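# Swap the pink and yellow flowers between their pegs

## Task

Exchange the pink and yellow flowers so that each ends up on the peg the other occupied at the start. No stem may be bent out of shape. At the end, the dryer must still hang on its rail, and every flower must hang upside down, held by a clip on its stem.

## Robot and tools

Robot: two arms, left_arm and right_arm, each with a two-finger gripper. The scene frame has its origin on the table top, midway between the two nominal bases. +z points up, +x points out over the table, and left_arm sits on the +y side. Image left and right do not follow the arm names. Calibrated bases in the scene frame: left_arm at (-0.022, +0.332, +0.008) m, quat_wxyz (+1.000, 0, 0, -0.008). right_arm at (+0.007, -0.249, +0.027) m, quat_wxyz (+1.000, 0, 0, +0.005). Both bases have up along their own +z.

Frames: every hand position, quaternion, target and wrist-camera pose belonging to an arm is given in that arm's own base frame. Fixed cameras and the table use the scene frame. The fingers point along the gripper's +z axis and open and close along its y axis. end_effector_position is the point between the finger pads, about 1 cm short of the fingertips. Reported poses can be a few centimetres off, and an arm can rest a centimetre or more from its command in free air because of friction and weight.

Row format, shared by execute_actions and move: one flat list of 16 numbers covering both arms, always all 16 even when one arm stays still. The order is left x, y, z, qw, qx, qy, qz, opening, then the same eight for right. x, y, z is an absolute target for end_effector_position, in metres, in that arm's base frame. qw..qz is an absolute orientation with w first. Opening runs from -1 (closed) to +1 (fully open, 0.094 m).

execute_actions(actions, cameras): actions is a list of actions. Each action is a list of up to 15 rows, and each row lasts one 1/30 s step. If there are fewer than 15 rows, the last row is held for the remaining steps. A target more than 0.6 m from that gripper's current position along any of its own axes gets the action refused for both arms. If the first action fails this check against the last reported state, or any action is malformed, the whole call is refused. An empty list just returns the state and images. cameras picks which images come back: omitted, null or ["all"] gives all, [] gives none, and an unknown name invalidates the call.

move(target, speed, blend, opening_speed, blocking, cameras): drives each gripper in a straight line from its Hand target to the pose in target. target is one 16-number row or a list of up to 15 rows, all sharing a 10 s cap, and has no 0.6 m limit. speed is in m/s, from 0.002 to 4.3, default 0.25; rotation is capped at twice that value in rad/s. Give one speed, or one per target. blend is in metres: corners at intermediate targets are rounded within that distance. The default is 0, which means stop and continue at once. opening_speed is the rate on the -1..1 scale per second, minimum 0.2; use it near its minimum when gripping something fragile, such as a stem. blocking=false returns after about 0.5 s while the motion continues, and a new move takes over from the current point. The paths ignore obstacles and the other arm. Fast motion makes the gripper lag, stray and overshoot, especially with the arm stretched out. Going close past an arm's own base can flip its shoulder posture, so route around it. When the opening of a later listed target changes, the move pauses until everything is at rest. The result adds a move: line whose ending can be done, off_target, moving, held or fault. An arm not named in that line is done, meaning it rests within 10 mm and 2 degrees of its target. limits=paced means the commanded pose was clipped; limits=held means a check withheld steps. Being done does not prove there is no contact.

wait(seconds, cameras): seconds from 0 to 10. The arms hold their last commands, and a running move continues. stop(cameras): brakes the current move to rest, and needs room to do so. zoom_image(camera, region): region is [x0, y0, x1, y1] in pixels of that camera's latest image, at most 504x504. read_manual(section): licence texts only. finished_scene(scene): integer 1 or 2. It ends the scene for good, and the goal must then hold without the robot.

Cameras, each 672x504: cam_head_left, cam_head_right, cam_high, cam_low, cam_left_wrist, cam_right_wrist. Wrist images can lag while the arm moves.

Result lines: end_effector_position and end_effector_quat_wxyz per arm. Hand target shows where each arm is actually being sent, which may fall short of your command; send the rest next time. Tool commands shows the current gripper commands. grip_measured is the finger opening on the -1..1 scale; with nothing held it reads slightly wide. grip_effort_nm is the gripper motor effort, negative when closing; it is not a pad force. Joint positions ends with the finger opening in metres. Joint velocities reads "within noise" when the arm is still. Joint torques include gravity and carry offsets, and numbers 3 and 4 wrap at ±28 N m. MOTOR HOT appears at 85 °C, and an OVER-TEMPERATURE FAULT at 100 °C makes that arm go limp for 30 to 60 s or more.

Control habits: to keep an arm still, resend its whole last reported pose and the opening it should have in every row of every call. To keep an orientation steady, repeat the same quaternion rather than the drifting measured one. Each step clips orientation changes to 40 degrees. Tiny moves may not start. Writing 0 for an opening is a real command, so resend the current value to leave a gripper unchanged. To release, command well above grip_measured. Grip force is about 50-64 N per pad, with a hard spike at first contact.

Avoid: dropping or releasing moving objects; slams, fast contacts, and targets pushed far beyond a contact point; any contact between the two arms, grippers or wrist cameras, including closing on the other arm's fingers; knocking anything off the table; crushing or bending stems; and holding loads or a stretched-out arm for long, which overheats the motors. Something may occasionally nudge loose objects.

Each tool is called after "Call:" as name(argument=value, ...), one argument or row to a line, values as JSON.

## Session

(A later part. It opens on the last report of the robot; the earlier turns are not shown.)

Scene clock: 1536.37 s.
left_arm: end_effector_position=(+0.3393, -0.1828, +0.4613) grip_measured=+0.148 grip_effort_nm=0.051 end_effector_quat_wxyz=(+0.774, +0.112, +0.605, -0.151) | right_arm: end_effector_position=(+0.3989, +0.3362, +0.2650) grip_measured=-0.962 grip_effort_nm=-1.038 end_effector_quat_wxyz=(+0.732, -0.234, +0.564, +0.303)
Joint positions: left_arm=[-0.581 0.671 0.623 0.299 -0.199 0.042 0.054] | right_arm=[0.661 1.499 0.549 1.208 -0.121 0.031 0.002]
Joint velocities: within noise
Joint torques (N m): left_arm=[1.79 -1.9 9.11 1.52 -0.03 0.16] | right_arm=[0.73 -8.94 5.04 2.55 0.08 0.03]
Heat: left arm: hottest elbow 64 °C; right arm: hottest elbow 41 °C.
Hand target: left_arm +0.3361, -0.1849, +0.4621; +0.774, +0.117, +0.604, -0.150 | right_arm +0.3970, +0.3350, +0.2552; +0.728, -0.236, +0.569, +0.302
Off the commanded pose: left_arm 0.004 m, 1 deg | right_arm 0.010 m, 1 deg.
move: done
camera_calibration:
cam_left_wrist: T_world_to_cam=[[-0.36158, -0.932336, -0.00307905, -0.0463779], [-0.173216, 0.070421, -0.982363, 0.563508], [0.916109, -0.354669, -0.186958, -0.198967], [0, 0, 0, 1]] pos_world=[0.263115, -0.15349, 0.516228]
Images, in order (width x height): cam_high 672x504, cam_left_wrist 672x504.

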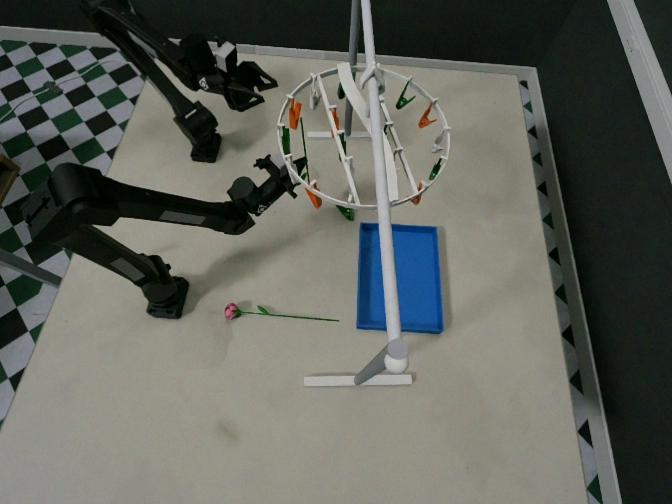

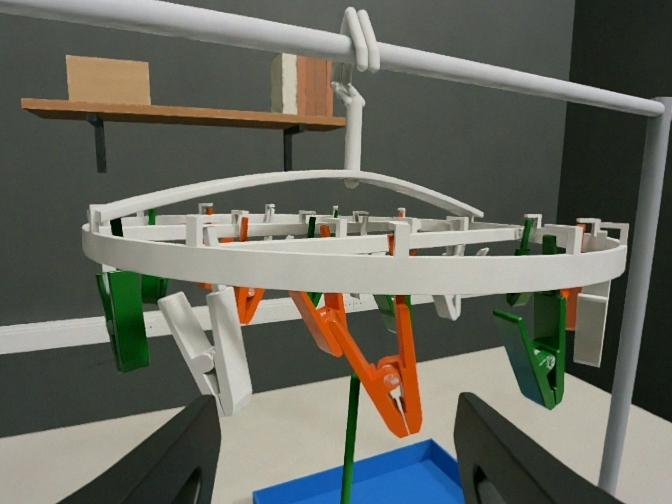

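Call:
move(
  target=[0.332,-0.181,0.402,0.7735,0.1175,0.6044,-0.1504,0.15,0.397,0.335,0.255,0.728,-0.2356,0.5688,0.3016,-1],
  speed=0.08,
  cameras=["cam_left_wrist","cam_high"],
)

Call:
zoom_image(
  camera="cam_left_wrist",
  region=[240, 180, 440, 380],
)

Scene clock: 1562.67 s.
left_arm: end_effector_position=(+0.3341, -0.1796, +0.3949) grip_measured=+0.148 grip_effort_nm=0.051 end_effector_quat_wxyz=(+0.766, +0.116, +0.614, -0.148) | right_arm: end_effector_position=(+0.3989, +0.3362, +0.2650) grip_measured=-0.962 grip_effort_nm=-1.028 end_effector_quat_wxyz=(+0.732, -0.234, +0.564, +0.303)
Joint positions: left_arm=[-0.581 0.671 0.465 0.43 -0.199 0.042 0.054] | right_arm=[0.661 1.499 0.549 1.209 -0.121 0.031 0.002]
Joint velocities: within noise
Joint torques (N m): left_arm=[2.14 -1.26 9.13 2.76 0.14 0.14] | right_arm=[0.73 -9.05 5.01 2.54 0.08 0.03]
Heat: left arm: hottest elbow 66 °C; right arm: hottest elbow 39 °C.
Hand target: left_arm +0.3319, -0.1809, +0.4018; +0.773, +0.118, +0.605, -0.150 | right_arm +0.3970, +0.3350, +0.2552; +0.728, -0.236, +0.569, +0.302
Off the commanded pose: left_arm 0.008 m, 1 deg | right_arm 0.010 m, 1 deg.
move: done
camera_calibration:
cam_left_wrist: T_world_to_cam=[[-0.362044, -0.93212, -0.00878785, -0.0430127], [-0.195326, 0.0850776, -0.977041, 0.504981], [0.911467, -0.352015, -0.212869, -0.19325], [0, 0, 0, 1]] pos_world=[0.259204, -0.151083, 0.451873]
Images, in order (width x height): cam_high 672x504, cam_left_wrist 672x504.

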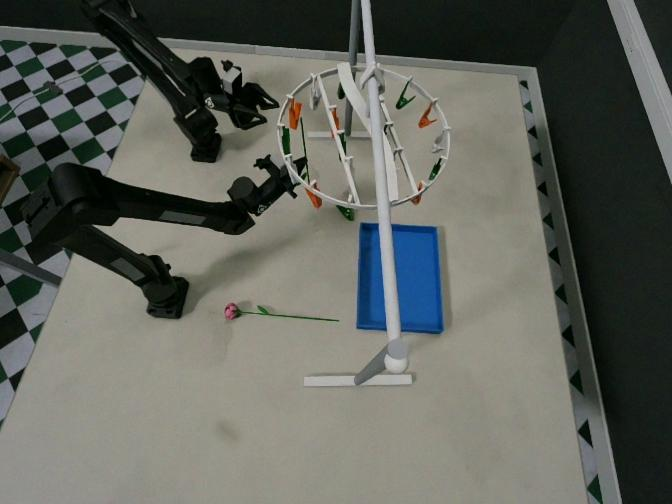

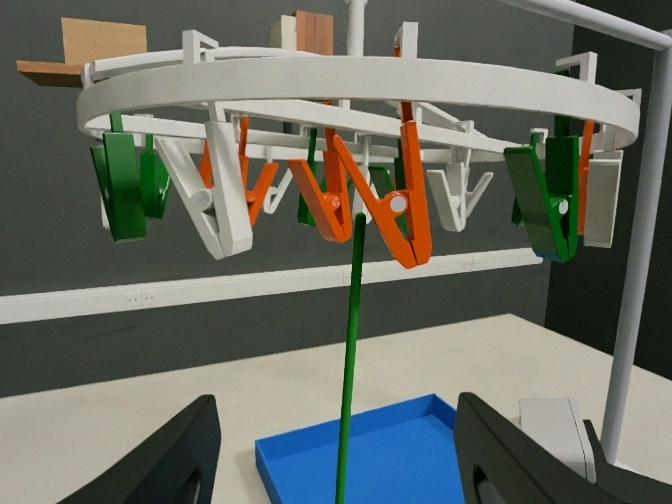

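Scaled by 2.520 from the camera's 672x504 image, which has a finer 960x720 frame.

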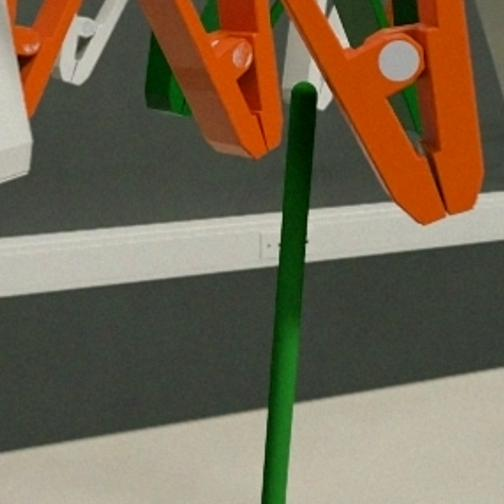

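Call:
move(
  target=[0.332,-0.181,0.402,0.7735,0.1175,0.6044,-0.1504,0.15,0.3875,0.317,0.247,0.728,-0.2356,0.5688,0.3016,-1],
  speed=0.04,
  cameras=["cam_left_wrist"],
)

Call:
zoom_image(
  camera="cam_left_wrist",
  region=[300, 180, 500, 380],
)

Scene clock: 1583.63 s.
left_arm: end_effector_position=(+0.3341, -0.1796, +0.3949) grip_measured=+0.148 grip_effort_nm=0.051 end_effector_quat_wxyz=(+0.766, +0.116, +0.614, -0.148) | right_arm: end_effector_position=(+0.3875, +0.3227, +0.2493) grip_measured=-0.962 grip_effort_nm=-1.038 end_effector_quat_wxyz=(+0.727, -0.239, +0.568, +0.303)
Joint positions: left_arm=[-0.581 0.671 0.465 0.431 -0.199 0.042 0.054] | right_arm=[0.647 1.499 0.492 1.251 -0.141 0.031 0.002]
Joint velocities: within noise
Joint torques (N m): left_arm=[2.14 -1.26 9.14 2.81 0.14 0.14] | right_arm=[0.03 -9.52 4.81 2.54 -0.03 0.08]
Heat: left arm: hottest elbow 64 °C; right arm: hottest elbow 38 °C.
Hand target: left_arm +0.3319, -0.1809, +0.4019; +0.773, +0.118, +0.605, -0.150 | right_arm +0.3876, +0.3171, +0.2471; +0.728, -0.235, +0.569, +0.302
Off the commanded pose: left_arm 0.008 m, 1 deg | right_arm 0.006 m, 0 deg.
move: done
camera_calibration:
cam_left_wrist: T_world_to_cam=[[-0.361993, -0.93214, -0.00871866, -0.0430595], [-0.194981, 0.0848595, -0.977129, 0.504996], [0.911561, -0.352014, -0.212468, -0.193434], [0, 0, 0, 1]] pos_world=[0.259205, -0.151083, 0.451972]
Images, in order (width x height): cam_left_wrist 672x504.

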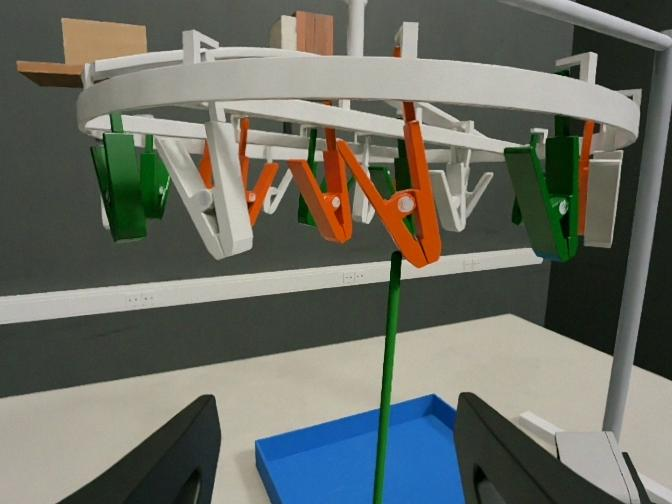

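Scaled by 2.520 from the camera's 672x504 image, which has a finer 960x720 frame.

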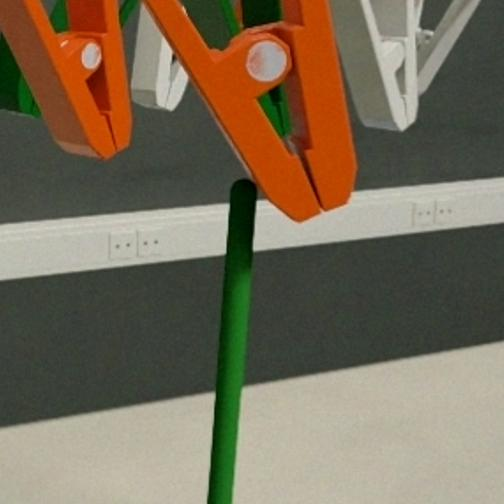

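Call:
move(
  target=[0.332,-0.181,0.402,0.7735,0.1175,0.6044,-0.1504,0.15,0.3895,0.3085,0.251,0.728,-0.2356,0.5688,0.3016,-1],
  speed=0.04,
  cameras=["cam_left_wrist"],
)

Call:
zoom_image(
  camera="cam_left_wrist",
  region=[300, 180, 500, 380],
)

Scene clock: 1591.33 s.
left_arm: end_effector_position=(+0.3341, -0.1796, +0.3949) grip_measured=+0.148 grip_effort_nm=0.051 end_effector_quat_wxyz=(+0.766, +0.116, +0.614, -0.148) | right_arm: end_effector_position=(+0.3898, +0.3143, +0.2519) grip_measured=-0.962 grip_effort_nm=-1.038 end_effector_quat_wxyz=(+0.729, -0.240, +0.566, +0.301)
Joint positions: left_arm=[-0.581 0.671 0.465 0.431 -0.199 0.042 0.054] | right_arm=[0.623 1.487 0.486 1.251 -0.165 0.031 0.002]
Joint velocities: within noise
Joint torques (N m): left_arm=[2.2 -1.2 9.14 2.81 0.14 0.15] | right_arm=[-0.26 -10.46 4.81 1.99 -0.05 0.15]
Heat: left arm: hottest elbow 64 °C; right arm: hottest elbow 38 °C.
Hand target: left_arm +0.3319, -0.1809, +0.4019; +0.773, +0.118, +0.605, -0.150 | right_arm +0.3895, +0.3086, +0.2510; +0.728, -0.235, +0.569, +0.302
Off the commanded pose: left_arm 0.008 m, 1 deg | right_arm 0.006 m, 1 deg.
move: done
camera_calibration:
cam_left_wrist: T_world_to_cam=[[-0.361993, -0.93214, -0.00871866, -0.0430595], [-0.194981, 0.0848595, -0.977129, 0.504996], [0.911561, -0.352014, -0.212468, -0.193434], [0, 0, 0, 1]] pos_world=[0.259205, -0.151083, 0.451972]
Images, in order (width x height): cam_left_wrist 672x504.

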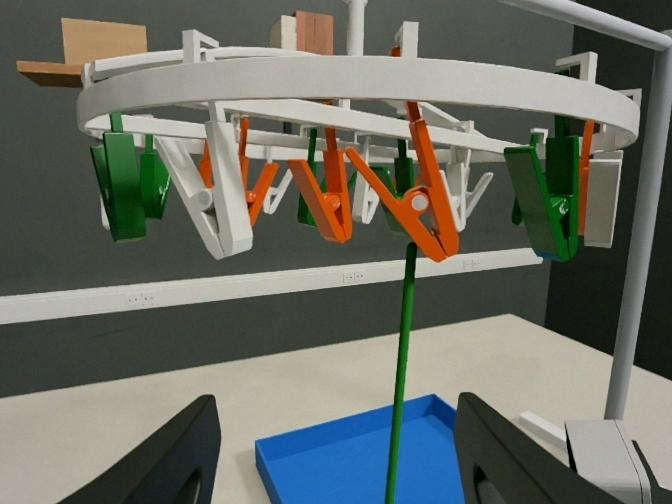

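Scaled by 2.520 from the camera's 672x504 image, which has a finer 960x720 frame.

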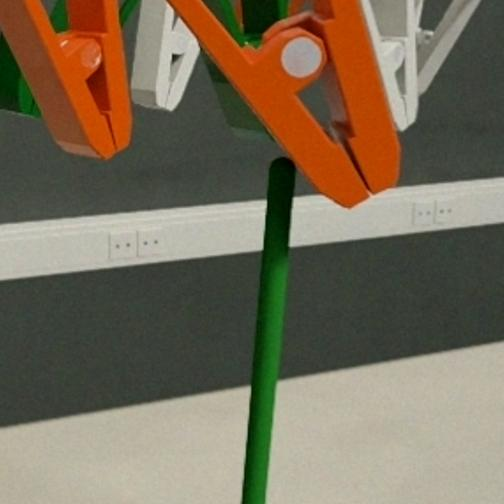

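Call:
move(
  target=[
    [0.332,-0.181,0.402,0.7735,0.1175,0.6044,-0.1504,0.15,0.3945,0.322,0.247,0.728,-0.2356,0.5688,0.3016,-1],
    [0.332,-0.181,0.402,0.7735,0.1175,0.6044,-0.1504,0.15,0.4075,0.319,0.249,0.728,-0.2356,0.5688,0.3016,-1],
  ],
  speed=0.04,
  cameras=["cam_left_wrist"],
)

Call:
zoom_image(
  camera="cam_left_wrist",
  region=[300, 180, 500, 380],
)

Scene clock: 1596.37 s.
left_arm: end_effector_position=(+0.3341, -0.1796, +0.3949) grip_measured=+0.148 grip_effort_nm=0.051 end_effector_quat_wxyz=(+0.766, +0.116, +0.614, -0.148) | right_arm: end_effector_position=(+0.3935, +0.3148, +0.2382) grip_measured=-0.962 grip_effort_nm=-1.038 end_effector_quat_wxyz=(+0.721, -0.244, +0.577, +0.298)
Joint positions: left_arm=[-0.581 0.671 0.465 0.431 -0.199 0.042 0.054] | right_arm=[0.618 1.516 0.486 1.251 -0.17 0.031 0.002]
Joint velocities: within noise
Joint torques (N m): left_arm=[2.2 -1.26 9.14 2.81 0.14 0.14] | right_arm=[-0.38 -8.35 8.5 2 -0.05 0.15]
Heat: left arm: hottest elbow 64 °C; right arm: hottest elbow 37 °C.
Hand target: left_arm +0.3319, -0.1809, +0.4019; +0.773, +0.118, +0.605, -0.150 | right_arm +0.4069, +0.3184, +0.2490; +0.728, -0.236, +0.569, +0.302
Off the commanded pose: left_arm 0.008 m, 1 deg | right_arm 0.018 m, 2 deg.
move: off_target (right_arm)
camera_calibration:
cam_left_wrist: T_world_to_cam=[[-0.361993, -0.93214, -0.00871866, -0.0430595], [-0.194981, 0.0848595, -0.977129, 0.504996], [0.911561, -0.352014, -0.212468, -0.193434], [0, 0, 0, 1]] pos_world=[0.259205, -0.151083, 0.451972]
Images, in order (width x height): cam_left_wrist 672x504.

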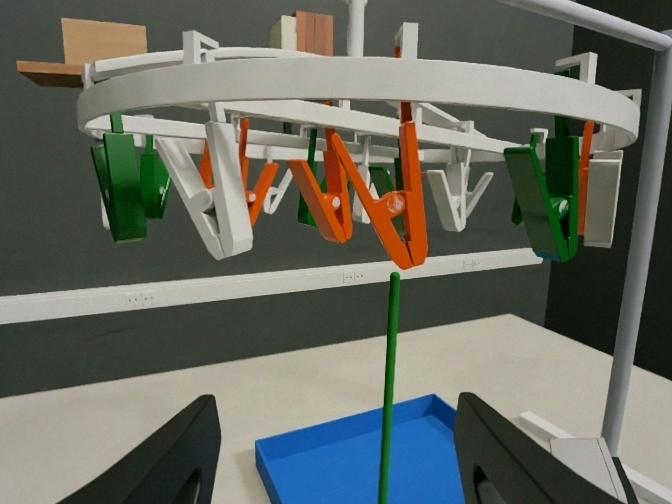

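Scaled by 2.520 from the camera's 672x504 image, which has a finer 960x720 frame.

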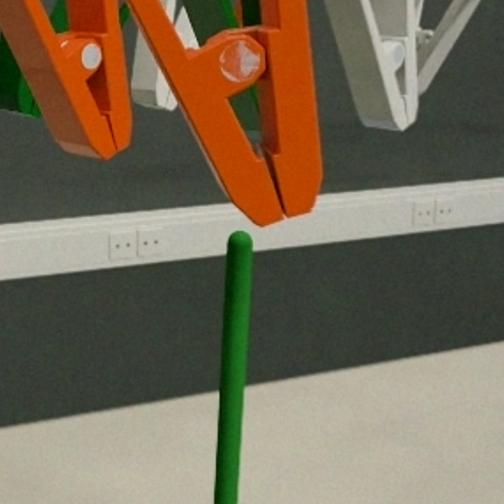

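Call:
move(
  target=[0.332,-0.181,0.402,0.7735,0.1175,0.6044,-0.1504,0.15,0.4035,0.317,0.273,0.728,-0.2356,0.5688,0.3016,-1],
  speed=0.04,
  cameras=["cam_left_wrist"],
)

Call:
zoom_image(
  camera="cam_left_wrist",
  region=[300, 180, 500, 380],
)

Scene clock: 1603.37 s.
left_arm: end_effector_position=(+0.3341, -0.1796, +0.3949) grip_measured=+0.148 grip_effort_nm=0.051 end_effector_quat_wxyz=(+0.766, +0.116, +0.614, -0.148) | right_arm: end_effector_position=(+0.3905, +0.3128, +0.2511) grip_measured=-0.962 grip_effort_nm=-1.028 end_effector_quat_wxyz=(+0.715, -0.245, +0.583, +0.297)
Joint positions: left_arm=[-0.581 0.671 0.465 0.431 -0.199 0.042 0.054] | right_arm=[0.618 1.446 0.486 1.165 -0.171 0.031 0.002]
Joint velocities: within noise
Joint torques (N m): left_arm=[2.2 -1.26 9.13 2.8 0.14 0.14] | right_arm=[0.26 -9.7 9.35 1.63 0.03 0.15]
Heat: left arm: hottest elbow 64 °C; right arm: hottest elbow 37 °C.
Hand target: left_arm +0.3319, -0.1809, +0.4019; +0.773, +0.118, +0.605, -0.150 | right_arm +0.4025, +0.3161, +0.2733; +0.728, -0.236, +0.569, +0.302
Off the commanded pose: left_arm 0.008 m, 1 deg | right_arm 0.026 m, 2 deg.
move: off_target (right_arm)
camera_calibration:
cam_left_wrist: T_world_to_cam=[[-0.361993, -0.93214, -0.00871866, -0.0430595], [-0.194981, 0.0848595, -0.977129, 0.504996], [0.911561, -0.352014, -0.212468, -0.193434], [0, 0, 0, 1]] pos_world=[0.259205, -0.151083, 0.451972]
Images, in order (width x height): cam_left_wrist 672x504.

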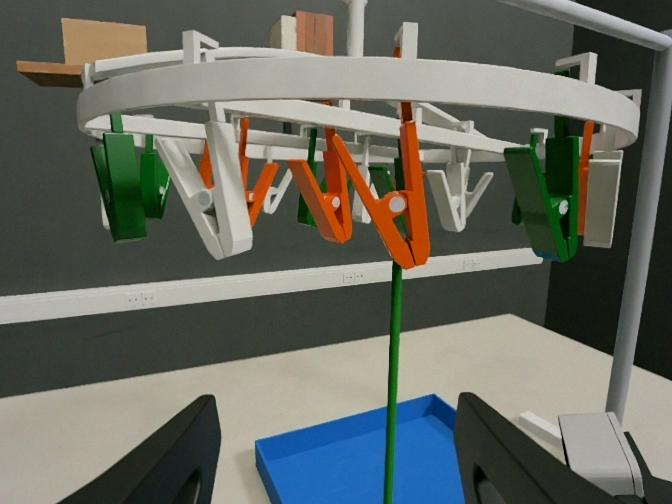

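Scaled by 2.520 from the camera's 672x504 image, which has a finer 960x720 frame.

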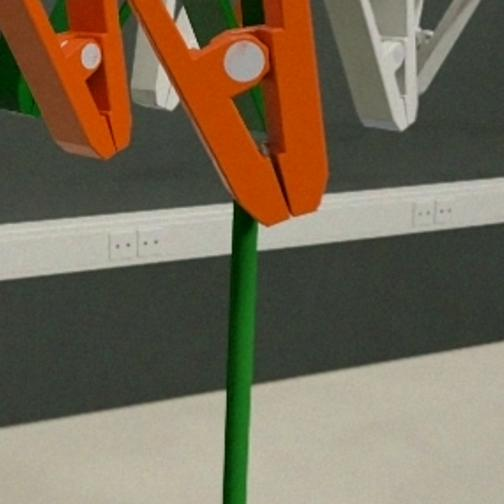

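Call:
move(
  target=[
    [0.333,-0.191,0.455,0.7735,0.1175,0.6044,-0.1504,0.05,0.4035,0.317,0.273,0.728,-0.2356,0.5688,0.3016,-1],
    [0.410,-0.222,0.450,0.7735,0.1175,0.6044,-0.1504,0.05,0.4035,0.317,0.273,0.728,-0.2356,0.5688,0.3016,-1],
  ],
  speed=0.06,
  cameras=["cam_left_wrist","cam_high"],
)

Call:
zoom_image(
  camera="cam_high",
  region=[275, 90, 325, 140],
)

Scene clock: 1611.90 s.
left_arm: end_effector_position=(+0.4009, -0.2216, +0.4123) grip_measured=+0.052 grip_effort_nm=-0.120 end_effector_quat_wxyz=(+0.753, +0.131, +0.629, -0.144) | right_arm: end_effector_position=(+0.3907, +0.3127, +0.2509) grip_measured=-0.962 grip_effort_nm=-1.038 end_effector_quat_wxyz=(+0.715, -0.245, +0.583, +0.297)
Joint positions: left_arm=[-0.568 0.931 0.651 0.458 -0.171 0.046 0.049] | right_arm=[0.618 1.446 0.486 1.164 -0.171 0.031 0.002]
Joint velocities: within noise
Joint torques (N m): left_arm=[3.31 -3.19 13.05 2.81 0.16 0.01] | right_arm=[0.03 -9.93 9.29 1.66 0.03 0.15]
Heat: left arm: hottest elbow 65 °C; right arm: hottest elbow 38 °C.
Hand target: left_arm +0.4074, -0.2206, +0.4492; +0.774, +0.118, +0.604, -0.150 | right_arm +0.4025, +0.3161, +0.2732; +0.728, -0.236, +0.569, +0.302
Off the commanded pose: left_arm 0.039 m, 4 deg | right_arm 0.026 m, 3 deg.
move: off_target (left_arm, right_arm)
camera_calibration:
cam_left_wrist: T_world_to_cam=[[-0.374352, -0.92686, -0.0281271, -0.0438404], [-0.226948, 0.120989, -0.966362, 0.554939], [0.899086, -0.355376, -0.255642, -0.243312], [0, 0, 0, 1]] pos_world=[0.328289, -0.194243, 0.472838]
Images, in order (width x height): cam_high 672x504, cam_left_wrist 672x504.

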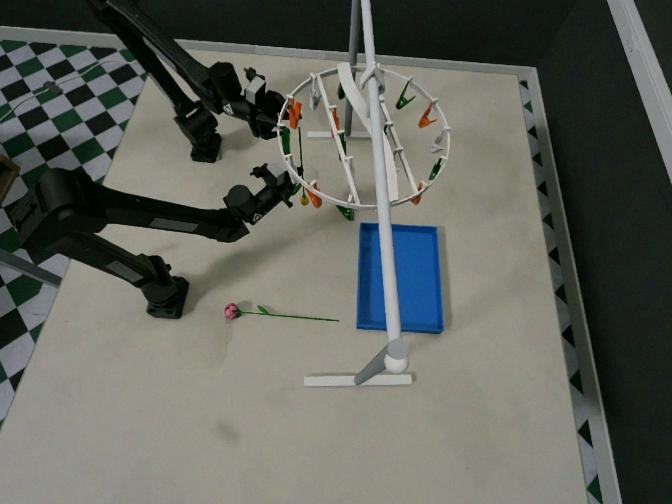

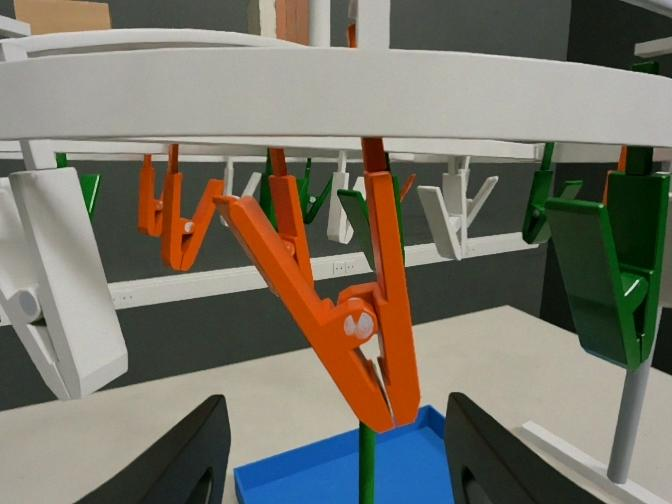

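Scaled by 10.080 from the camera's 672x504 image, which has a finer 960x720 frame.

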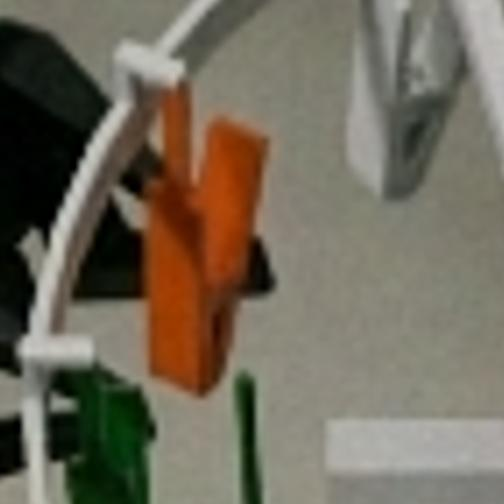

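Call:
move(
  target=[
    [0.365,-0.204,0.455,0.7735,0.1175,0.6044,-0.1504,0.05,0.4035,0.317,0.273,0.728,-0.2356,0.5688,0.3016,-1],
    [0.365,-0.204,0.49,0.7735,0.1175,0.6044,-0.1504,0.05,0.4035,0.317,0.273,0.728,-0.2356,0.5688,0.3016,-1],
    [0.405,-0.2205,0.475,0.7735,0.1175,0.6044,-0.1504,0.05,0.4035,0.317,0.273,0.728,-0.2356,0.5688,0.3016,-1],
  ],
  speed=0.06,
  cameras=["cam_left_wrist"],
)

Scene clock: 1617.77 s.
left_arm: end_effector_position=(+0.3971, -0.2209, +0.4364) grip_measured=+0.052 grip_effort_nm=-0.120 end_effector_quat_wxyz=(+0.752, +0.131, +0.629, -0.145) | right_arm: end_effector_position=(+0.3906, +0.3128, +0.2509) grip_measured=-0.962 grip_effort_nm=-1.033 end_effector_quat_wxyz=(+0.715, -0.245, +0.583, +0.297)
Joint positions: left_arm=[-0.573 0.899 0.7 0.378 -0.175 0.046 0.049] | right_arm=[0.618 1.446 0.486 1.164 -0.171 0.031 0.002]
Joint velocities: within noise
Joint torques (N m): left_arm=[3.43 -2.96 13.31 2.86 0.16 0.03] | right_arm=[0.09 -9.82 9.35 1.65 0.02 0.14]
Heat: left arm: hottest elbow 67 °C; right arm: hottest elbow 38 °C.
Hand target: left_arm +0.4024, -0.2192, +0.4739; +0.773, +0.118, +0.604, -0.150 | right_arm +0.4023, +0.3163, +0.2732; +0.728, -0.236, +0.569, +0.302
Off the commanded pose: left_arm 0.039 m, 4 deg | right_arm 0.026 m, 3 deg.
move: off_target (left_arm, right_arm)
camera_calibration:
cam_left_wrist: T_world_to_cam=[[-0.3748, -0.926699, -0.0274517, -0.0439646], [-0.227611, 0.12068, -0.966245, 0.57739], [0.898731, -0.3559, -0.256158, -0.233269], [0, 0, 0, 1]] pos_world=[0.324589, -0.193442, 0.49694]
Images, in order (width x height): cam_left_wrist 672x504.

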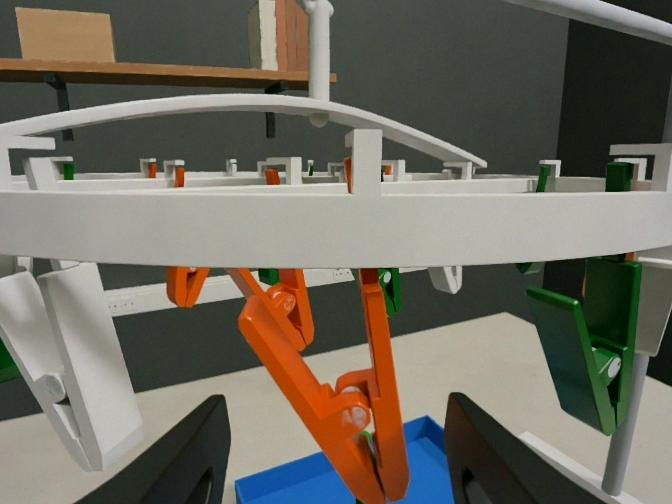

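Call:
move(
  target=[
    [0.42,-0.229,0.478,0.7735,0.1175,0.6044,-0.1504,0.05,0.4035,0.317,0.273,0.728,-0.2356,0.5688,0.3016,-1],
    [0.4365,-0.236,0.478,0.7735,0.1175,0.6044,-0.1504,0.05,0.4035,0.317,0.273,0.728,-0.2356,0.5688,0.3016,-1],
  ],
  speed=0.04,
  cameras=["cam_left_wrist"],
)

Scene clock: 1623.20 s.
left_arm: end_effector_position=(+0.4276, -0.2362, +0.4399) grip_measured=+0.052 grip_effort_nm=-0.115 end_effector_quat_wxyz=(+0.753, +0.131, +0.629, -0.144) | right_arm: end_effector_position=(+0.3906, +0.3128, +0.2509) grip_measured=-0.962 grip_effort_nm=-1.043 end_effector_quat_wxyz=(+0.715, -0.245, +0.583, +0.297)
Joint positions: left_arm=[-0.561 1.006 0.769 0.414 -0.164 0.046 0.049] | right_arm=[0.618 1.446 0.486 1.164 -0.171 0.031 0.002]
Joint velocities: within noise
Joint torques (N m): left_arm=[3.25 -4.13 13.23 2.86 0.15 -0.01] | right_arm=[0.03 -9.64 9.33 1.68 0.01 0.14]
Heat: left arm: hottest elbow 68 °C; right arm: hottest elbow 38 °C.
Hand target: left_arm +0.4339, -0.2347, +0.4770; +0.774, +0.118, +0.604, -0.150 | right_arm +0.4025, +0.3161, +0.2732; +0.728, -0.236, +0.569, +0.302
Off the commanded pose: left_arm 0.039 m, 4 deg | right_arm 0.026 m, 3 deg.
move: off_target (left_arm, right_arm)
camera_calibration:
cam_left_wrist: T_world_to_cam=[[-0.374285, -0.926844, -0.0295252, -0.0459739], [-0.227297, 0.122564, -0.966082, 0.589881], [0.899026, -0.354879, -0.256543, -0.264974], [0, 0, 0, 1]] pos_world=[0.355089, -0.208942, 0.500539]
Images, in order (width x height): cam_left_wrist 672x504.

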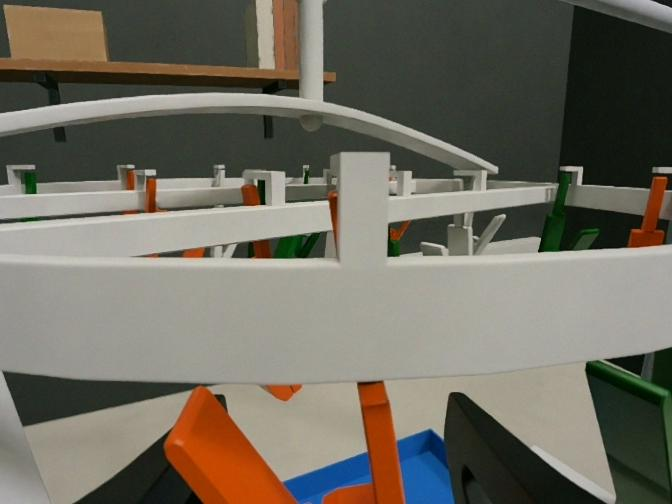

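Call:
move(
  target=[0.4365,-0.236,0.470,0.7735,0.1175,0.6044,-0.1504,-0.55,0.4035,0.317,0.273,0.728,-0.2356,0.5688,0.3016,-1],
  opening_speed=0.4,
  cameras=["cam_left_wrist","cam_high"],
)

Call:
zoom_image(
  camera="cam_high",
  region=[275, 90, 325, 140],
)

Scene clock: 1627.80 s.
left_arm: end_effector_position=(+0.4290, -0.2369, +0.4424) grip_measured=-0.543 grip_effort_nm=-0.369 end_effector_quat_wxyz=(+0.757, +0.129, +0.623, -0.145) | right_arm: end_effector_position=(+0.3907, +0.3127, +0.2509) grip_measured=-0.962 grip_effort_nm=-1.033 end_effector_quat_wxyz=(+0.715, -0.245, +0.583, +0.297)
Joint positions: left_arm=[-0.561 1.014 0.77 0.437 -0.164 0.046 0.021] | right_arm=[0.618 1.446 0.486 1.164 -0.171 0.031 0.002]
Joint velocities: within noise
Joint torques (N m): left_arm=[3.25 -4.25 12.08 2.85 0.15 -0.01] | right_arm=[-0.03 -9.93 9.33 1.69 0.02 0.15]
Heat: left arm: hottest elbow 70 °C; right arm: hottest elbow 38 °C.
Hand target: left_arm +0.4350, -0.2353, +0.4694; +0.773, +0.118, +0.604, -0.150 | right_arm +0.4025, +0.3161, +0.2732; +0.728, -0.236, +0.569, +0.302
Off the commanded pose: left_arm 0.029 m, 3 deg | right_arm 0.026 m, 3 deg.
move: off_target (left_arm, right_arm)
camera_calibration:
cam_left_wrist: T_world_to_cam=[[-0.373907, -0.927084, -0.0266058, -0.0475878], [-0.213839, 0.114087, -0.970184, 0.586652], [0.902478, -0.35707, -0.240905, -0.274731], [0, 0, 0, 1]] pos_world=[0.355594, -0.209145, 0.501711]
Images, in order (width x height): cam_high 672x504, cam_left_wrist 672x504.

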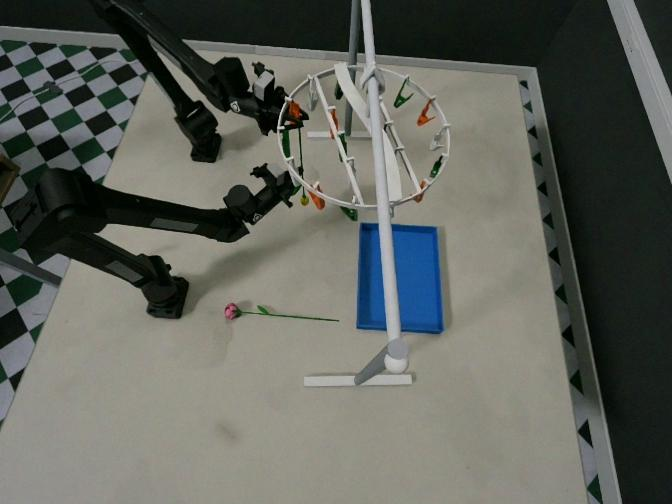

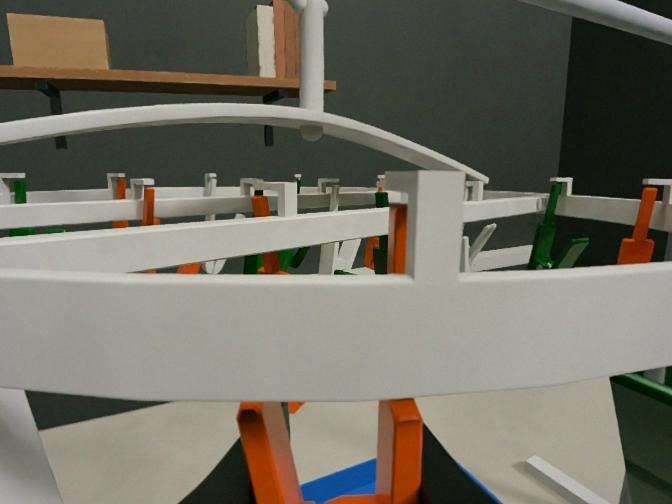

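Scaled by 10.080 from the camera's 672x504 image, which has a finer 960x720 frame.

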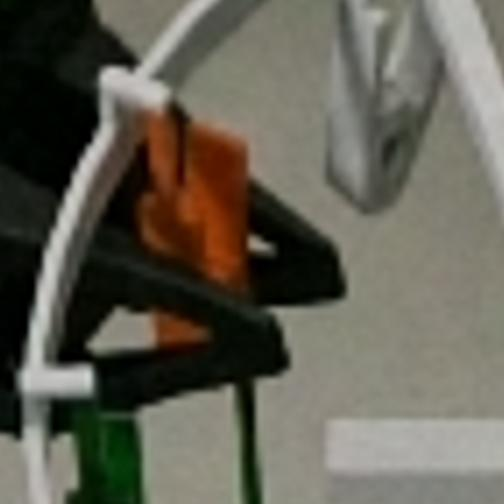

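Call:
move(
  target=[
    [0.4365,-0.236,0.470,0.7735,0.1175,0.6044,-0.1504,-0.95,0.4035,0.317,0.273,0.728,-0.2356,0.5688,0.3016,-1],
    [0.439,-0.228,0.469,0.7735,0.1175,0.6044,-0.1504,-0.95,0.4035,0.317,0.273,0.728,-0.2356,0.5688,0.3016,-1],
  ],
  opening_speed=0.4,
  speed=0.03,
  cameras=["cam_left_wrist","cam_high"],
)

Call:
zoom_image(
  camera="cam_high",
  region=[275, 90, 325, 140],
)

Scene clock: 1635.90 s.
left_arm: end_effector_position=(+0.4332, -0.2301, +0.4425) grip_measured=-0.604 grip_effort_nm=-1.062 end_effector_quat_wxyz=(+0.758, +0.130, +0.623, -0.144) | right_arm: end_effector_position=(+0.3906, +0.3128, +0.2509) grip_measured=-0.962 grip_effort_nm=-1.038 end_effector_quat_wxyz=(+0.715, -0.245, +0.583, +0.297)
Joint positions: left_arm=[-0.536 1.014 0.77 0.437 -0.14 0.045 0.019] | right_arm=[0.618 1.446 0.486 1.164 -0.171 0.031 0.002]
Joint velocities: within noise
Joint torques (N m): left_arm=[3.31 -4.66 11.71 2.84 0.12 -0.06] | right_arm=[0.03 -9.82 9.36 1.68 0.02 0.15]
Heat: left arm: hottest elbow 71 °C; right arm: hottest elbow 39 °C.
Hand target: left_arm +0.4377, -0.2273, +0.4685; +0.773, +0.118, +0.604, -0.150 | right_arm +0.4023, +0.3163, +0.2732; +0.728, -0.236, +0.569, +0.302
Off the commanded pose: left_arm 0.027 m, 3 deg | right_arm 0.026 m, 3 deg.
move: off_target (left_arm, right_arm)
camera_calibration:
cam_left_wrist: T_world_to_cam=[[-0.373062, -0.927343, -0.0293314, -0.0389599], [-0.212304, 0.116098, -0.970283, 0.586753], [0.90319, -0.355749, -0.24019, -0.276309], [0, 0, 0, 1]] pos_world=[0.359595, -0.202546, 0.501807]
Images, in order (width x height): cam_high 672x504, cam_left_wrist 672x504.

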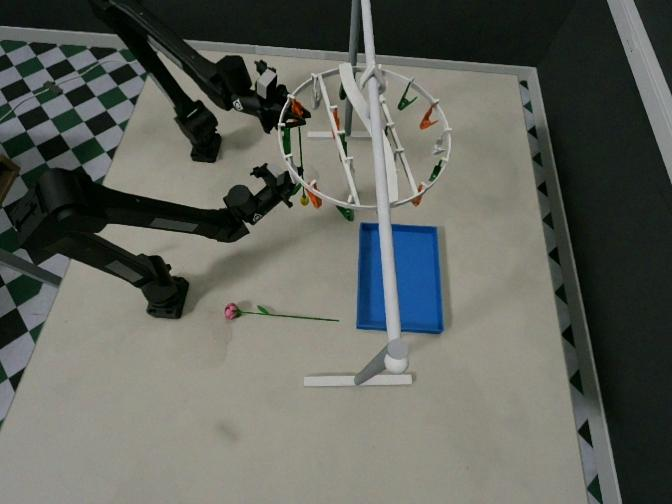

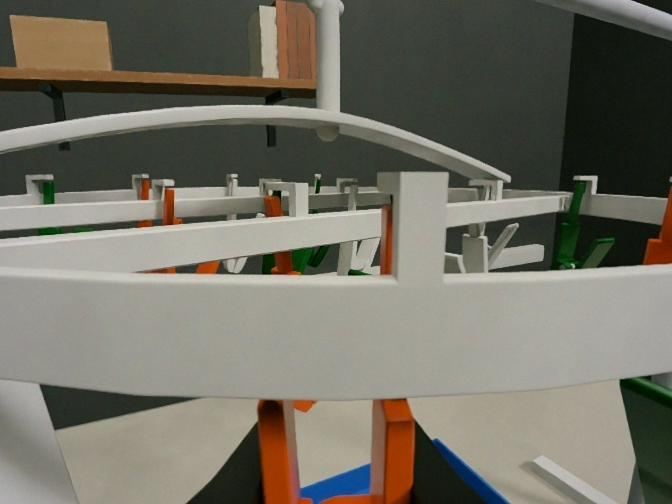

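Scaled by 10.080 from the camera's 672x504 image, which has a finer 960x720 frame.

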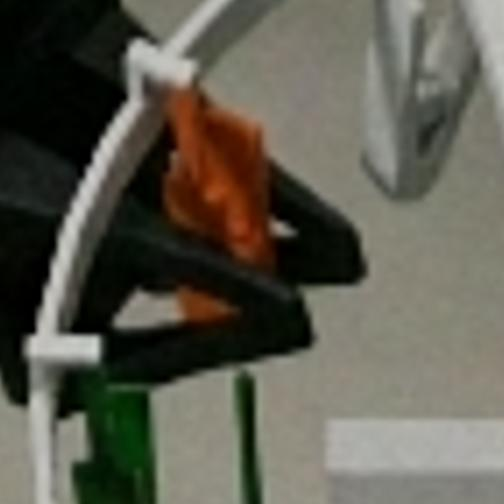

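Call:
wait(
  seconds=0,
  cameras=["cam_head_left","cam_head_right","cam_low"],
)

Scene clock: 1651.23 s.
left_arm: end_effector_position=(+0.4331, -0.2302, +0.4425) grip_measured=-0.604 grip_effort_nm=-1.062 end_effector_quat_wxyz=(+0.758, +0.130, +0.623, -0.144) | right_arm: end_effector_position=(+0.3906, +0.3128, +0.2509) grip_measured=-0.962 grip_effort_nm=-1.033 end_effector_quat_wxyz=(+0.715, -0.245, +0.583, +0.297)
Joint positions: left_arm=[-0.536 1.014 0.77 0.437 -0.14 0.045 0.019] | right_arm=[0.618 1.446 0.486 1.164 -0.171 0.031 0.002]
Joint velocities: within noise
Joint torques (N m): left_arm=[3.37 -4.66 11.71 2.84 0.14 -0.06] | right_arm=[-0.03 -9.7 9.35 1.66 0.02 0.15]
Heat: left arm: hottest elbow 72 °C; right arm: hottest elbow 39 °C.
Hand target: left_arm +0.4377, -0.2274, +0.4685; +0.773, +0.118, +0.604, -0.150 | right_arm +0.4025, +0.3161, +0.2732; +0.728, -0.236, +0.569, +0.302
Tool commands: left_gripper/opening=-0.95 right_gripper/opening=-1.0
Off the commanded pose: left_arm 0.027 m, 3 deg | right_arm 0.026 m, 3 deg.
Images, in order (width x height): cam_head_left 672x504, cam_head_right 672x504, cam_low 672x504.

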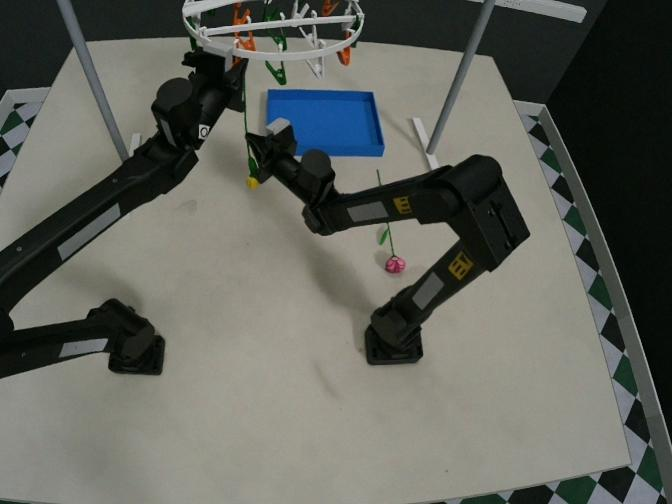

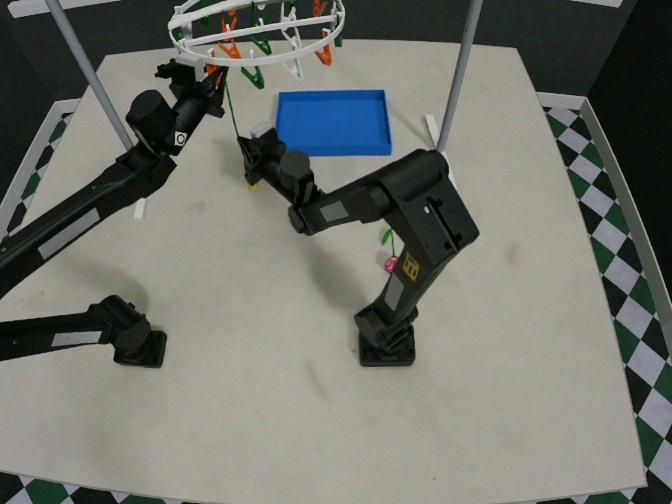

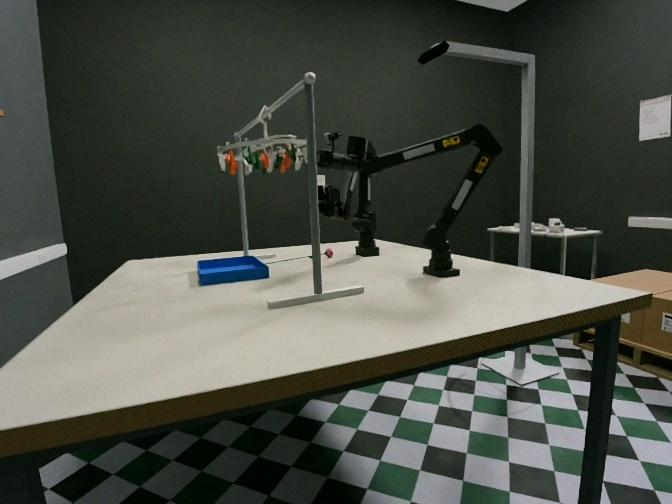

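Call:
zoom_image(
  camera="cam_head_left",
  region=[215, 30, 265, 80],
)

Call:
zoom_image(
  camera="cam_head_right",
  region=[190, 40, 240, 90],
)

Call:
zoom_image(
  camera="cam_low",
  region=[275, 130, 345, 200],
)

Scaled by 10.080 from the camera's 672x504 image, which has a finer 960x720 frame.

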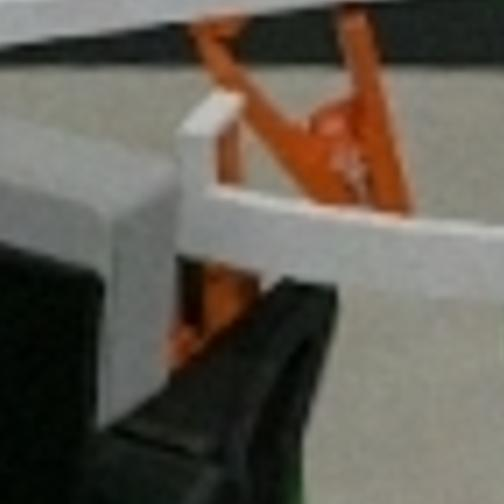

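Scaled by 10.080 from the camera's 672x504 image, which has a finer 960x720 frame.

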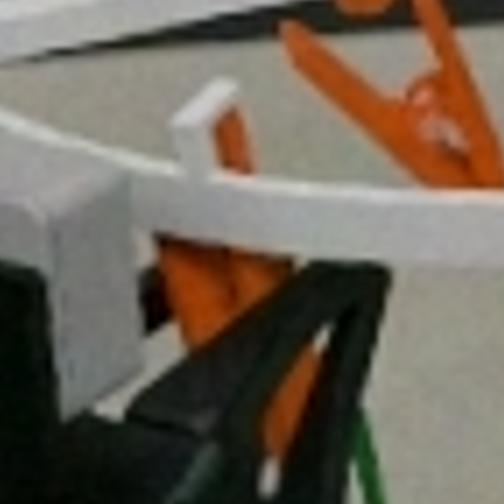

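Scaled by 7.200 from the camera's 672x504 image, which has a finer 960x720 frame.

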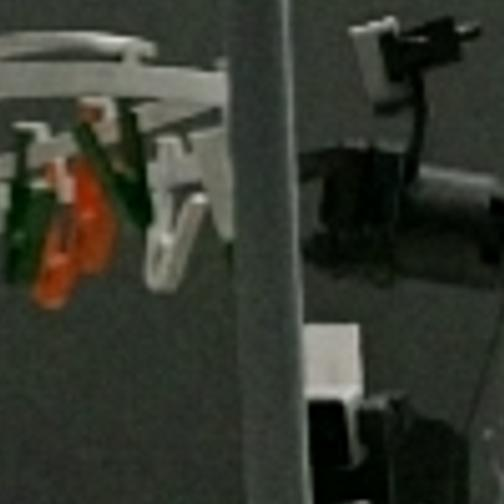

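Call:
move(
  target=[0.439,-0.228,0.469,0.7735,0.1175,0.6044,-0.1504,-0.95,0.4095,0.333,0.274,0.728,-0.2356,0.5688,0.3016,-1],
  speed=0.03,
  cameras=["cam_right_wrist","cam_high","cam_head_right"],
)

Call:
zoom_image(
  camera="cam_high",
  region=[275, 90, 325, 140],
)

Call:
zoom_image(
  camera="cam_head_right",
  region=[190, 40, 240, 90],
)

Scene clock: 1663.10 s.
left_arm: end_effector_position=(+0.4331, -0.2302, +0.4429) grip_measured=-0.604 grip_effort_nm=-1.067 end_effector_quat_wxyz=(+0.758, +0.130, +0.622, -0.145) | right_arm: end_effector_position=(+0.4008, +0.3208, +0.2624) grip_measured=-0.962 grip_effort_nm=-1.038 end_effector_quat_wxyz=(+0.723, -0.237, +0.577, +0.295)
Joint positions: left_arm=[-0.536 1.014 0.77 0.439 -0.14 0.045 0.019] | right_arm=[0.627 1.458 0.527 1.156 -0.146 0.031 0.002]
Joint velocities: within noise
Joint torques (N m): left_arm=[3.31 -4.66 11.73 2.78 0.14 -0.06] | right_arm=[1.26 -8.47 9.4 1.68 0.09 0.09]
Heat: left arm: hottest elbow 73 °C; right arm: hottest elbow 40 °C.
Hand target: left_arm +0.4377, -0.2275, +0.4685; +0.774, +0.118, +0.604, -0.150 | right_arm +0.4087, +0.3324, +0.2740; +0.728, -0.236, +0.569, +0.302
Off the commanded pose: left_arm 0.027 m, 3 deg | right_arm 0.019 m, 1 deg.
move: off_target (left_arm, right_arm)
camera_calibration:
cam_right_wrist: T_world_to_cam=[[0.703289, -0.710802, 0.0120495, -0.0581002], [-0.136962, -0.152108, -0.978828, 0.401749], [0.697586, 0.686749, -0.204329, -0.359418], [0, 0, 0, 1]] pos_world=[0.34661, 0.266641, 0.320504]
Images, in order (width x height): cam_head_right 672x504, cam_high 672x504, cam_right_wrist 672x504.

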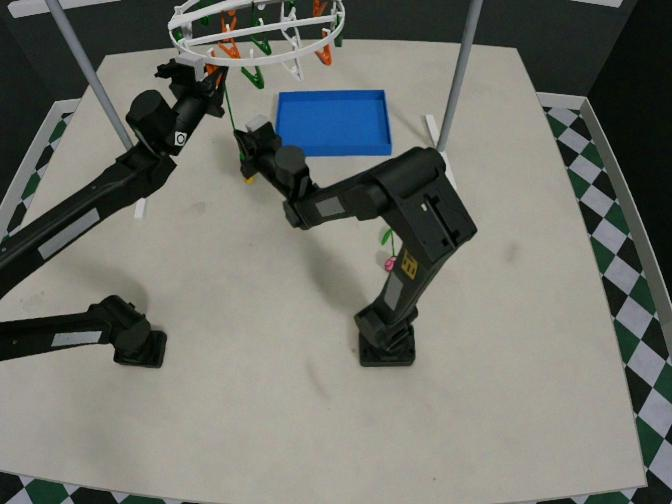

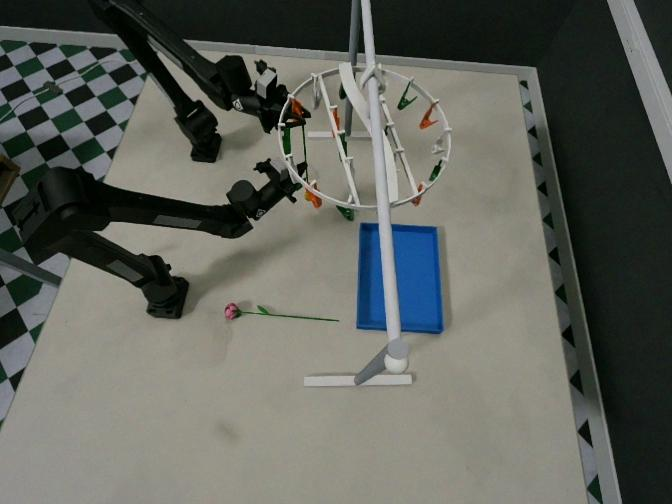

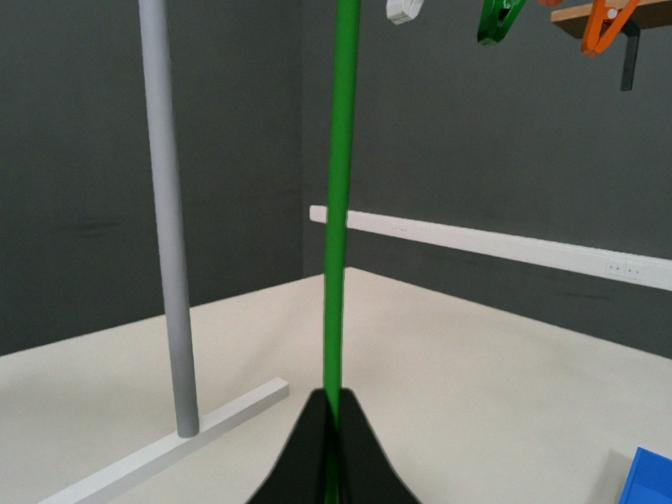

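Scaled by 10.080 from the camera's 672x504 image, which has a finer 960x720 frame.

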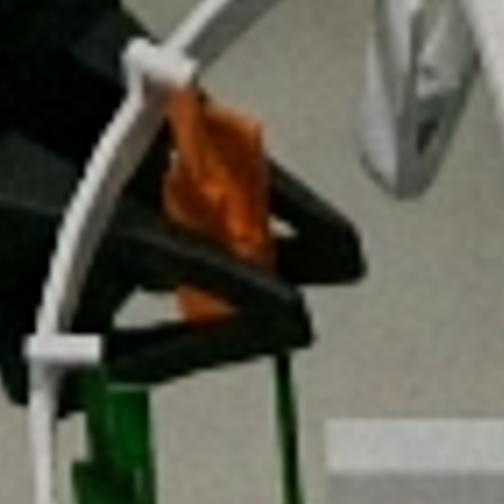

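Scaled by 10.080 from the camera's 672x504 image, which has a finer 960x720 frame.

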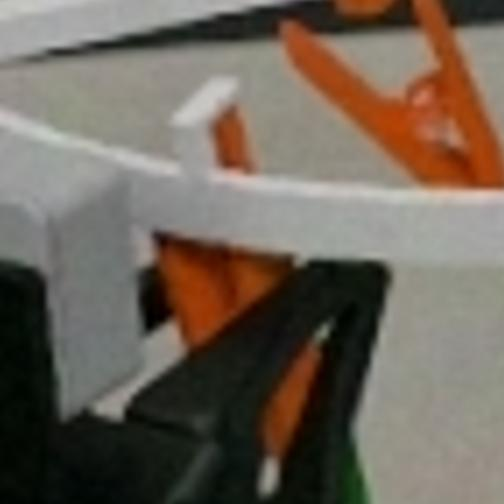

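Call:
move(
  target=[0.439,-0.228,0.469,0.7735,0.1175,0.6044,-0.1504,-0.95,0.409,0.334,0.257,0.728,-0.2356,0.5688,0.3016,-1],
  speed=0.03,
  cameras=[],
)

Scene clock: 1666.87 s.
left_arm: end_effector_position=(+0.4331, -0.2302, +0.4429) grip_measured=-0.604 grip_effort_nm=-1.067 end_effector_quat_wxyz=(+0.758, +0.130, +0.622, -0.145) | right_arm: end_effector_position=(+0.4040, +0.3242, +0.2453) grip_measured=-0.962 grip_effort_nm=-1.033 end_effector_quat_wxyz=(+0.719, -0.238, +0.583, +0.294)
Joint positions: left_arm=[-0.536 1.014 0.77 0.439 -0.14 0.045 0.019] | right_arm=[0.63 1.512 0.527 1.197 -0.143 0.031 0.002]
Joint velocities: within noise
Joint torques (N m): left_arm=[3.31 -4.66 11.71 2.77 0.13 -0.06] | right_arm=[1.44 -9.05 8.2 2.59 0.1 0.08]
Heat: left arm: hottest elbow 73 °C; right arm: hottest elbow 41 °C.
Hand target: left_arm +0.4377, -0.2275, +0.4685; +0.774, +0.118, +0.604, -0.150 | right_arm +0.4085, +0.3336, +0.2568; +0.728, -0.236, +0.569, +0.302
Off the commanded pose: left_arm 0.027 m, 3 deg | right_arm 0.016 m, 2 deg.
move: off_target (left_arm, right_arm)
No camera images: "cameras" was empty.


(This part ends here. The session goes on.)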